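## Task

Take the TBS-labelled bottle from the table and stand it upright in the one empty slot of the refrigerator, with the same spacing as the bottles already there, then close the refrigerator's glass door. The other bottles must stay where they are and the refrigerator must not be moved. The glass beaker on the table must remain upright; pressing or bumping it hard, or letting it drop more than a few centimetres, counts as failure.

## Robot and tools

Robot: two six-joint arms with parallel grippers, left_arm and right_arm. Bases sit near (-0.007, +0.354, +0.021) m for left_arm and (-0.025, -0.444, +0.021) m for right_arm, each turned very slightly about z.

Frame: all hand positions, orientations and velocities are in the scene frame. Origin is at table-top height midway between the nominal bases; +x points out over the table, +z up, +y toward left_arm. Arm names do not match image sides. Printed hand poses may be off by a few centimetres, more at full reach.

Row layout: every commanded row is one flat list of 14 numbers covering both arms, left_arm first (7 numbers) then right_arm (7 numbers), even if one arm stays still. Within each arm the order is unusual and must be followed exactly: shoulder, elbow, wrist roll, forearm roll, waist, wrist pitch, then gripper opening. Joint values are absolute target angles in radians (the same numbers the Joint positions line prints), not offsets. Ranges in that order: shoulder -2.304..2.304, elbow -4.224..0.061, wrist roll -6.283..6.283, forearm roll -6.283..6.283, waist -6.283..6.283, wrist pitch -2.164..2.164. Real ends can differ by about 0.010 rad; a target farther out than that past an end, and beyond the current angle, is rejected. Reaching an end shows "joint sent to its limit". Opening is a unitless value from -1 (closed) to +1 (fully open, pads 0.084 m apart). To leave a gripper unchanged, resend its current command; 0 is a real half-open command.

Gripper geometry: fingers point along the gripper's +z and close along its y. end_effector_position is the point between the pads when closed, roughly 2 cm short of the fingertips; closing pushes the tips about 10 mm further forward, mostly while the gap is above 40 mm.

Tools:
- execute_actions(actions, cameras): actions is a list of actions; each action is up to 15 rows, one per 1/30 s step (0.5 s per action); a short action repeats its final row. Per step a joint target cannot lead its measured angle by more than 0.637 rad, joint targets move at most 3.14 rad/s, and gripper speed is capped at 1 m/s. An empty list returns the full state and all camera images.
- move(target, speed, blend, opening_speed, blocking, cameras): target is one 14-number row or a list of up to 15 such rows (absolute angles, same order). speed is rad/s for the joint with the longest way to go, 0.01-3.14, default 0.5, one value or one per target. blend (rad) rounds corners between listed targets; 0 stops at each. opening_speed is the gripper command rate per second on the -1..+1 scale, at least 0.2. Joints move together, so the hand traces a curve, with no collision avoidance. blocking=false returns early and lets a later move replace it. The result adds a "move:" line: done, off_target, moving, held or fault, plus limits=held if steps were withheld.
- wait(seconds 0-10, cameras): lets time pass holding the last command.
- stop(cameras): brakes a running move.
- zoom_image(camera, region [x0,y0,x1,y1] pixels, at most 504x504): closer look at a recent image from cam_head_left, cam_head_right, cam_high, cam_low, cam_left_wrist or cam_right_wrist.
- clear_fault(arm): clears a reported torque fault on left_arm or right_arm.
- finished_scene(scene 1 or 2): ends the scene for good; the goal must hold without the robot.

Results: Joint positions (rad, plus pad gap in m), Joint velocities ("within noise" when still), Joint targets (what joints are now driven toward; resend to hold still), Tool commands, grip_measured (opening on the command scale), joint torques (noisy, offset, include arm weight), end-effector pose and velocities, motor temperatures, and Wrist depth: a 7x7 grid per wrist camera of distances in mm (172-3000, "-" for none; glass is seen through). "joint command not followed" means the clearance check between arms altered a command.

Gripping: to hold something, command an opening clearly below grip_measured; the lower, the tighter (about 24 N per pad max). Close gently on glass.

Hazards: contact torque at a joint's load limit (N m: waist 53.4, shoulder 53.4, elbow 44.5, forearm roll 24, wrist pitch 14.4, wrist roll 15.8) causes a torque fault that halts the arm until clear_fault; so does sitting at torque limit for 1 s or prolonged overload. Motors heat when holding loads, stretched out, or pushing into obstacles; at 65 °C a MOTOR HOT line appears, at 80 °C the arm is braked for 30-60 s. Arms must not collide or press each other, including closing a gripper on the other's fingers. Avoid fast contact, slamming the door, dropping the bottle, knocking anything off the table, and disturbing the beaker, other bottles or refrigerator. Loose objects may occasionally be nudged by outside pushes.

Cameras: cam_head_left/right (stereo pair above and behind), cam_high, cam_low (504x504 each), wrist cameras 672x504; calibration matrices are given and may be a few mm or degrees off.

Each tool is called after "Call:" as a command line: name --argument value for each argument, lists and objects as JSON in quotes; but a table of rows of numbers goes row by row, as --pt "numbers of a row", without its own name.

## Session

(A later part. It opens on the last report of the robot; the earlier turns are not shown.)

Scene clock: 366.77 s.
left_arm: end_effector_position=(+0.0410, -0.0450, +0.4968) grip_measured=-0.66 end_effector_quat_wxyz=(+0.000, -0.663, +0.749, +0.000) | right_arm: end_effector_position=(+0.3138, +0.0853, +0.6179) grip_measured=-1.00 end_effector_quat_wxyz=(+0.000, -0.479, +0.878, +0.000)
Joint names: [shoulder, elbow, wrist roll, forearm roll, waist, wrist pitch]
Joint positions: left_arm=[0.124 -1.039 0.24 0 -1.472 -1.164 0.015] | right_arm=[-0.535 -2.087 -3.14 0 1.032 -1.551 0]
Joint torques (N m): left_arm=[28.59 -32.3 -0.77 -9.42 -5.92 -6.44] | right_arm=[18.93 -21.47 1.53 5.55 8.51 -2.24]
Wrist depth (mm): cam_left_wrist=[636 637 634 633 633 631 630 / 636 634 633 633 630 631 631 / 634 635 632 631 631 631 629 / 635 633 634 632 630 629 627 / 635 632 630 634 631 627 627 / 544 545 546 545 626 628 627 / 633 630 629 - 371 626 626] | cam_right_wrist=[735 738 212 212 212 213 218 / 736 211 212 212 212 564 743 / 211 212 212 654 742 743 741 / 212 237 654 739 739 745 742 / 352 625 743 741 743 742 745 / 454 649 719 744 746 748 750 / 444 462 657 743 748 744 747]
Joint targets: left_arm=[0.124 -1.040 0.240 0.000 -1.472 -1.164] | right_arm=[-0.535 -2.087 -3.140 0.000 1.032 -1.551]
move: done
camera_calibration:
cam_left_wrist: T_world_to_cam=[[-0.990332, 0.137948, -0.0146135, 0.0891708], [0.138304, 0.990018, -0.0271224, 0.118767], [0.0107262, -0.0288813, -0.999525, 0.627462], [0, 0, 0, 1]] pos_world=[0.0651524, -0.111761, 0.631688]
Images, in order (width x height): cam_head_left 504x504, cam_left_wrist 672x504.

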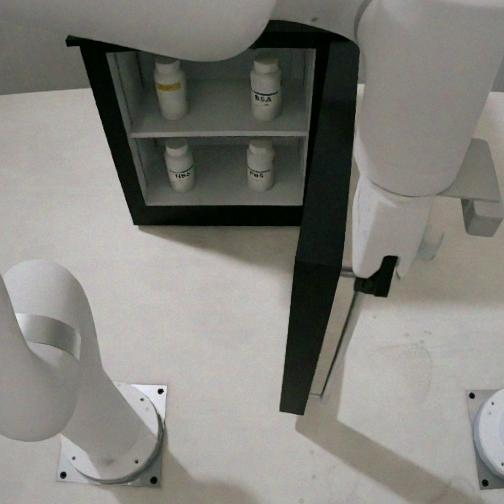

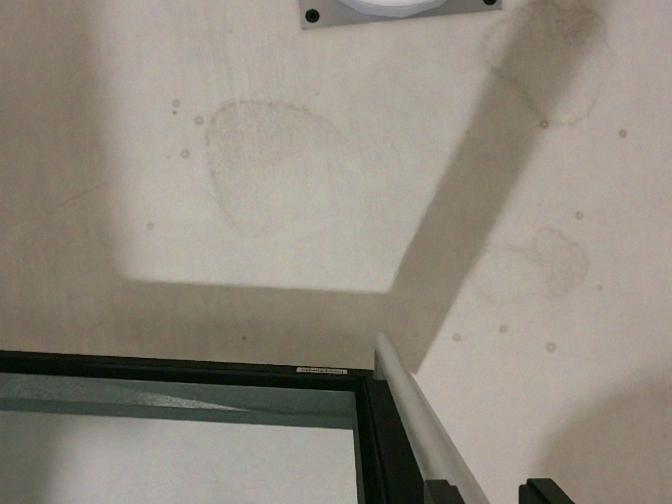

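Call:
move --pt "0.2545 -0.9304 0.3929 0 -1.4413 -1.1849 -1 -0.5355 -2.087 -3.14 0 1.032 -1.5515 -1" --pt "0.4339 -0.8034 0.6642 0 -1.3445 -1.2373 -1 -0.5355 -2.087 -3.14 0 1.032 -1.5515 -1" --pt "0.5852 -0.7156 1.03 0 -1.1533 -1.3008 -1 -0.5355 -2.087 -3.14 0 1.032 -1.5515 -1" --pt "0.6633 -0.677 1.4557 0 -0.8846 -1.3403 -1 -0.5355 -2.087 -3.14 0 1.032 -1.5515 -1" --pt "0.6565 -0.6801 1.9237 0 -0.5737 -1.3366 -1 -0.5355 -2.087 -3.14 0 1.032 -1.5515 -1" --speed 0.35 --blend 0.03

Call:
move --pt "0.5678 -0.7248 2.3375 0 -0.317 -1.2926 -1 -0.5355 -2.087 -3.14 0 1.032 -1.5515 -1" --pt "0.4449 -0.796 2.6262 0 -0.168 -1.2409 -1 -0.5355 -2.087 -3.14 0 1.032 -1.5515 -1" --pt "0.2663 -0.921 2.9027 0 -0.066 -1.1873 -1 -0.5355 -2.087 -3.14 0 1.032 -1.5515 -1" --pt "0.0805 -1.0793 3.117 0 -0.026 -1.1598 -1 -0.5355 -2.087 -3.14 0 1.032 -1.5515 -1" --speed '[0.25,0.25,0.2,0.12]' --blend 0.02 --cameras '["cam_head_left","cam_left_wrist","cam_head_right"]'

Scene clock: 376.57 s.
left_arm: end_effector_position=(+0.1735, +0.2431, +0.4967) grip_measured=-0.67 end_effector_quat_wxyz=(+0.001, -0.326, +0.945, -0.001) | right_arm: end_effector_position=(+0.3138, +0.0853, +0.6180) grip_measured=-1.00 end_effector_quat_wxyz=(+0.000, -0.479, +0.878, +0.000)
Joint names: [shoulder, elbow, wrist roll, forearm roll, waist, wrist pitch]
Joint positions: left_arm=[0.656 -0.68 1.924 0 -0.574 -1.334 0.015] | right_arm=[-0.536 -2.087 -3.14 0 1.032 -1.552 0]
Joint torques (N m): left_arm=[-0.24 -21.73 0.9 3.3 12.47 -17.24] | right_arm=[19.71 -20.83 1.46 5.03 8.13 -2.08]
Wrist depth (mm): cam_left_wrist=[639 638 637 634 630 633 630 / 641 637 636 633 631 629 629 / 636 636 633 633 629 602 440 / 635 636 632 629 628 596 425 / 636 634 632 631 630 607 508 / 546 548 545 544 627 626 627 / 633 631 631 - 275 626 623] | cam_right_wrist=[735 736 739 739 740 740 739 / 735 737 735 740 738 744 743 / 737 739 739 742 740 742 746 / 357 550 742 739 743 745 747 / 228 413 691 657 740 744 745 / 212 213 223 744 743 660 558 / 213 213 213 214 250 747 448]
Joint targets: left_arm=[0.656 -0.680 1.924 0.000 -0.574 -1.337] | right_arm=[-0.535 -2.087 -3.140 0.000 1.032 -1.551]
move: done

Scene clock: 383.00 s.
left_arm: end_effector_position=(+0.4122, +0.3520, +0.4968) grip_measured=-0.67 end_effector_quat_wxyz=(+0.000, -0.009, +1.000, +0.000) | right_arm: end_effector_position=(+0.3138, +0.0853, +0.6180) grip_measured=-1.00 end_effector_quat_wxyz=(+0.000, -0.479, +0.878, +0.000)
Joint names: [shoulder, elbow, wrist roll, forearm roll, waist, wrist pitch]
Joint positions: left_arm=[0.081 -1.079 3.117 0 -0.026 -1.16 0.015] | right_arm=[-0.536 -2.087 -3.14 0 1.032 -1.552 0]
Joint torques (N m): left_arm=[2 -34.16 1.07 -2.52 5.42 13.31] | right_arm=[18.48 -20.58 1.58 4.4 8.23 -2.25]
Wrist depth (mm): cam_left_wrist=[638 636 636 634 633 631 629 / 640 636 634 633 633 631 627 / 637 633 633 631 635 630 629 / 634 633 632 631 629 625 624 / 632 632 631 627 627 626 626 / 547 547 545 544 629 626 626 / 542 541 540 - 293 629 624] | cam_right_wrist=[735 735 737 739 740 744 743 / 737 735 739 738 743 739 742 / 733 735 737 740 739 741 744 / 735 737 740 741 740 746 746 / 304 512 745 742 743 745 744 / 396 655 656 743 747 747 746 / 242 460 652 743 746 745 748]
Joint targets: left_arm=[0.080 -1.079 3.117 0.000 -0.026 -1.160] | right_arm=[-0.535 -2.087 -3.140 0.000 1.032 -1.551]
move: done
camera_calibration:
cam_left_wrist: T_world_to_cam=[[-0.00152467, 0.999889, -0.0148019, -0.308787], [0.999615, 0.00111362, -0.0277386, -0.332235], [-0.0277191, -0.0148385, -0.999506, 0.645891], [0, 0, 0, 1]] pos_world=[0.34954, 0.318707, 0.631786]
Images, in order (width x height): cam_head_left 504x504, cam_head_right 504x504, cam_left_wrist 672x504.

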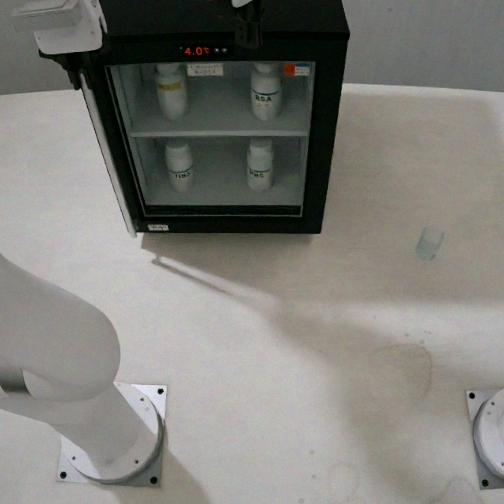

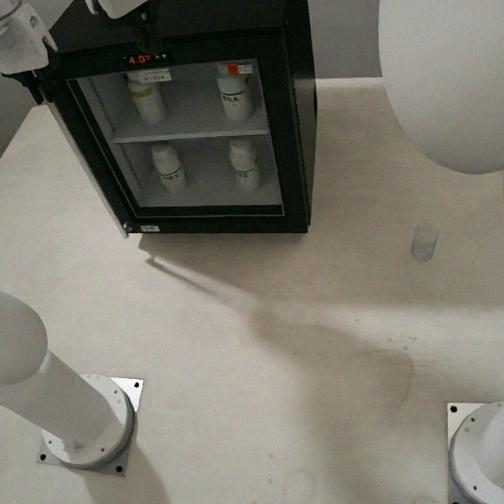

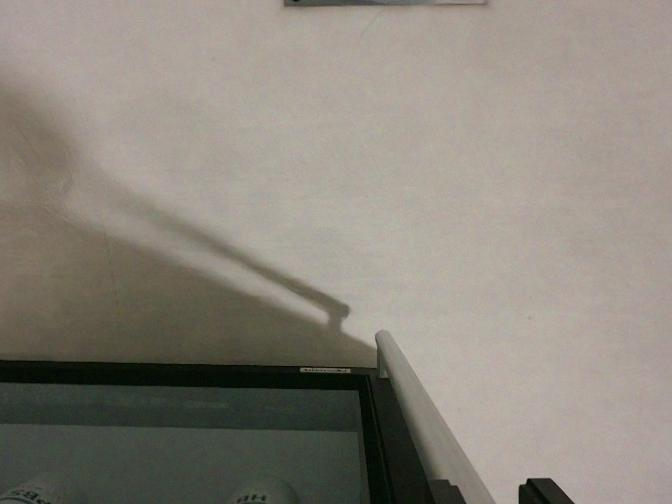

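Closed. Release, raise, and verify.

Call:
move --pt "0.0805 -1.0793 3.117 0 -0.026 -1.1598 1 -0.5355 -2.087 -3.14 0 1.032 -1.5515 -1" --pt "0.0694 -1.3186 3.117 0 -0.026 -1.388 1 -0.5355 -2.087 -3.14 0 1.032 -1.5515 -1" --speed 0.4 --cameras '["cam_head_left","cam_left_wrist"]'

Scene clock: 386.23 s.
left_arm: end_effector_position=(+0.4124, +0.3520, +0.5998) grip_measured=+1.00 end_effector_quat_wxyz=(+0.000, -0.009, +1.000, +0.000) | right_arm: end_effector_position=(+0.3138, +0.0853, +0.6180) grip_measured=-1.00 end_effector_quat_wxyz=(+0.000, -0.479, +0.878, +0.000)
Joint names: [shoulder, elbow, wrist roll, forearm roll, waist, wrist pitch]
Joint positions: left_arm=[0.069 -1.318 3.117 0 -0.026 -1.388 0.084] | right_arm=[-0.536 -2.087 -3.14 0 1.032 -1.552 0]
Joint torques (N m): left_arm=[6.72 -27.89 0.33 0.06 6.04 -3.77] | right_arm=[19.72 -20.6 1.43 3.66 6.35 -2.11]
Wrist depth (mm): cam_left_wrist=[739 738 737 737 735 735 734 / 744 737 738 739 733 732 734 / 739 739 738 737 736 732 729 / 739 738 736 738 731 733 732 / 741 738 733 735 731 731 728 / 649 650 646 646 731 725 727 / 641 646 644 591 266 730 729] | cam_right_wrist=[732 737 738 739 739 743 739 / 737 737 736 736 739 739 742 / 735 737 738 739 742 743 743 / 736 737 744 741 742 747 747 / 303 511 739 743 743 741 745 / 396 652 654 742 747 747 744 / 242 461 658 743 747 747 748]
Joint targets: left_arm=[0.069 -1.319 3.117 0.000 -0.026 -1.388] | right_arm=[-0.535 -2.087 -3.140 0.000 1.032 -1.551]
move: done
camera_calibration:
cam_left_wrist: T_world_to_cam=[[-0.00131369, 0.999892, -0.0146051, -0.30758], [0.999631, 0.00091697, -0.0271365, -0.329962], [-0.0271202, -0.0146354, -0.999525, 0.74859], [0, 0, 0, 1]] pos_world=[0.349738, 0.318806, 0.734788]
Images, in order (width x height): cam_head_left 504x504, cam_left_wrist 672x504.

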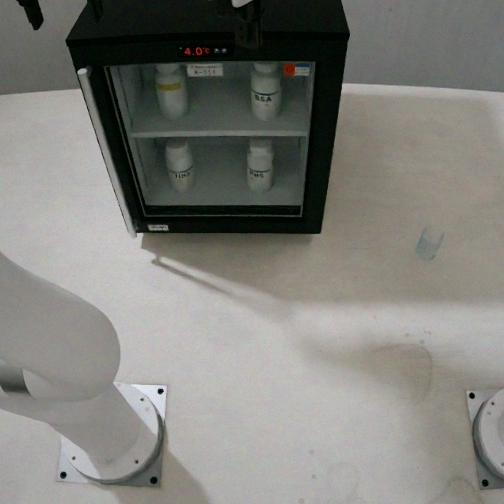

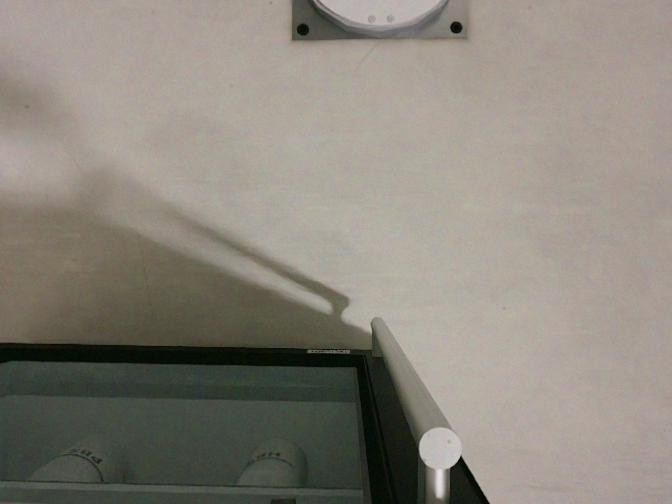

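Call:
finished_scene --scene 1

The scene is finished: the task was done.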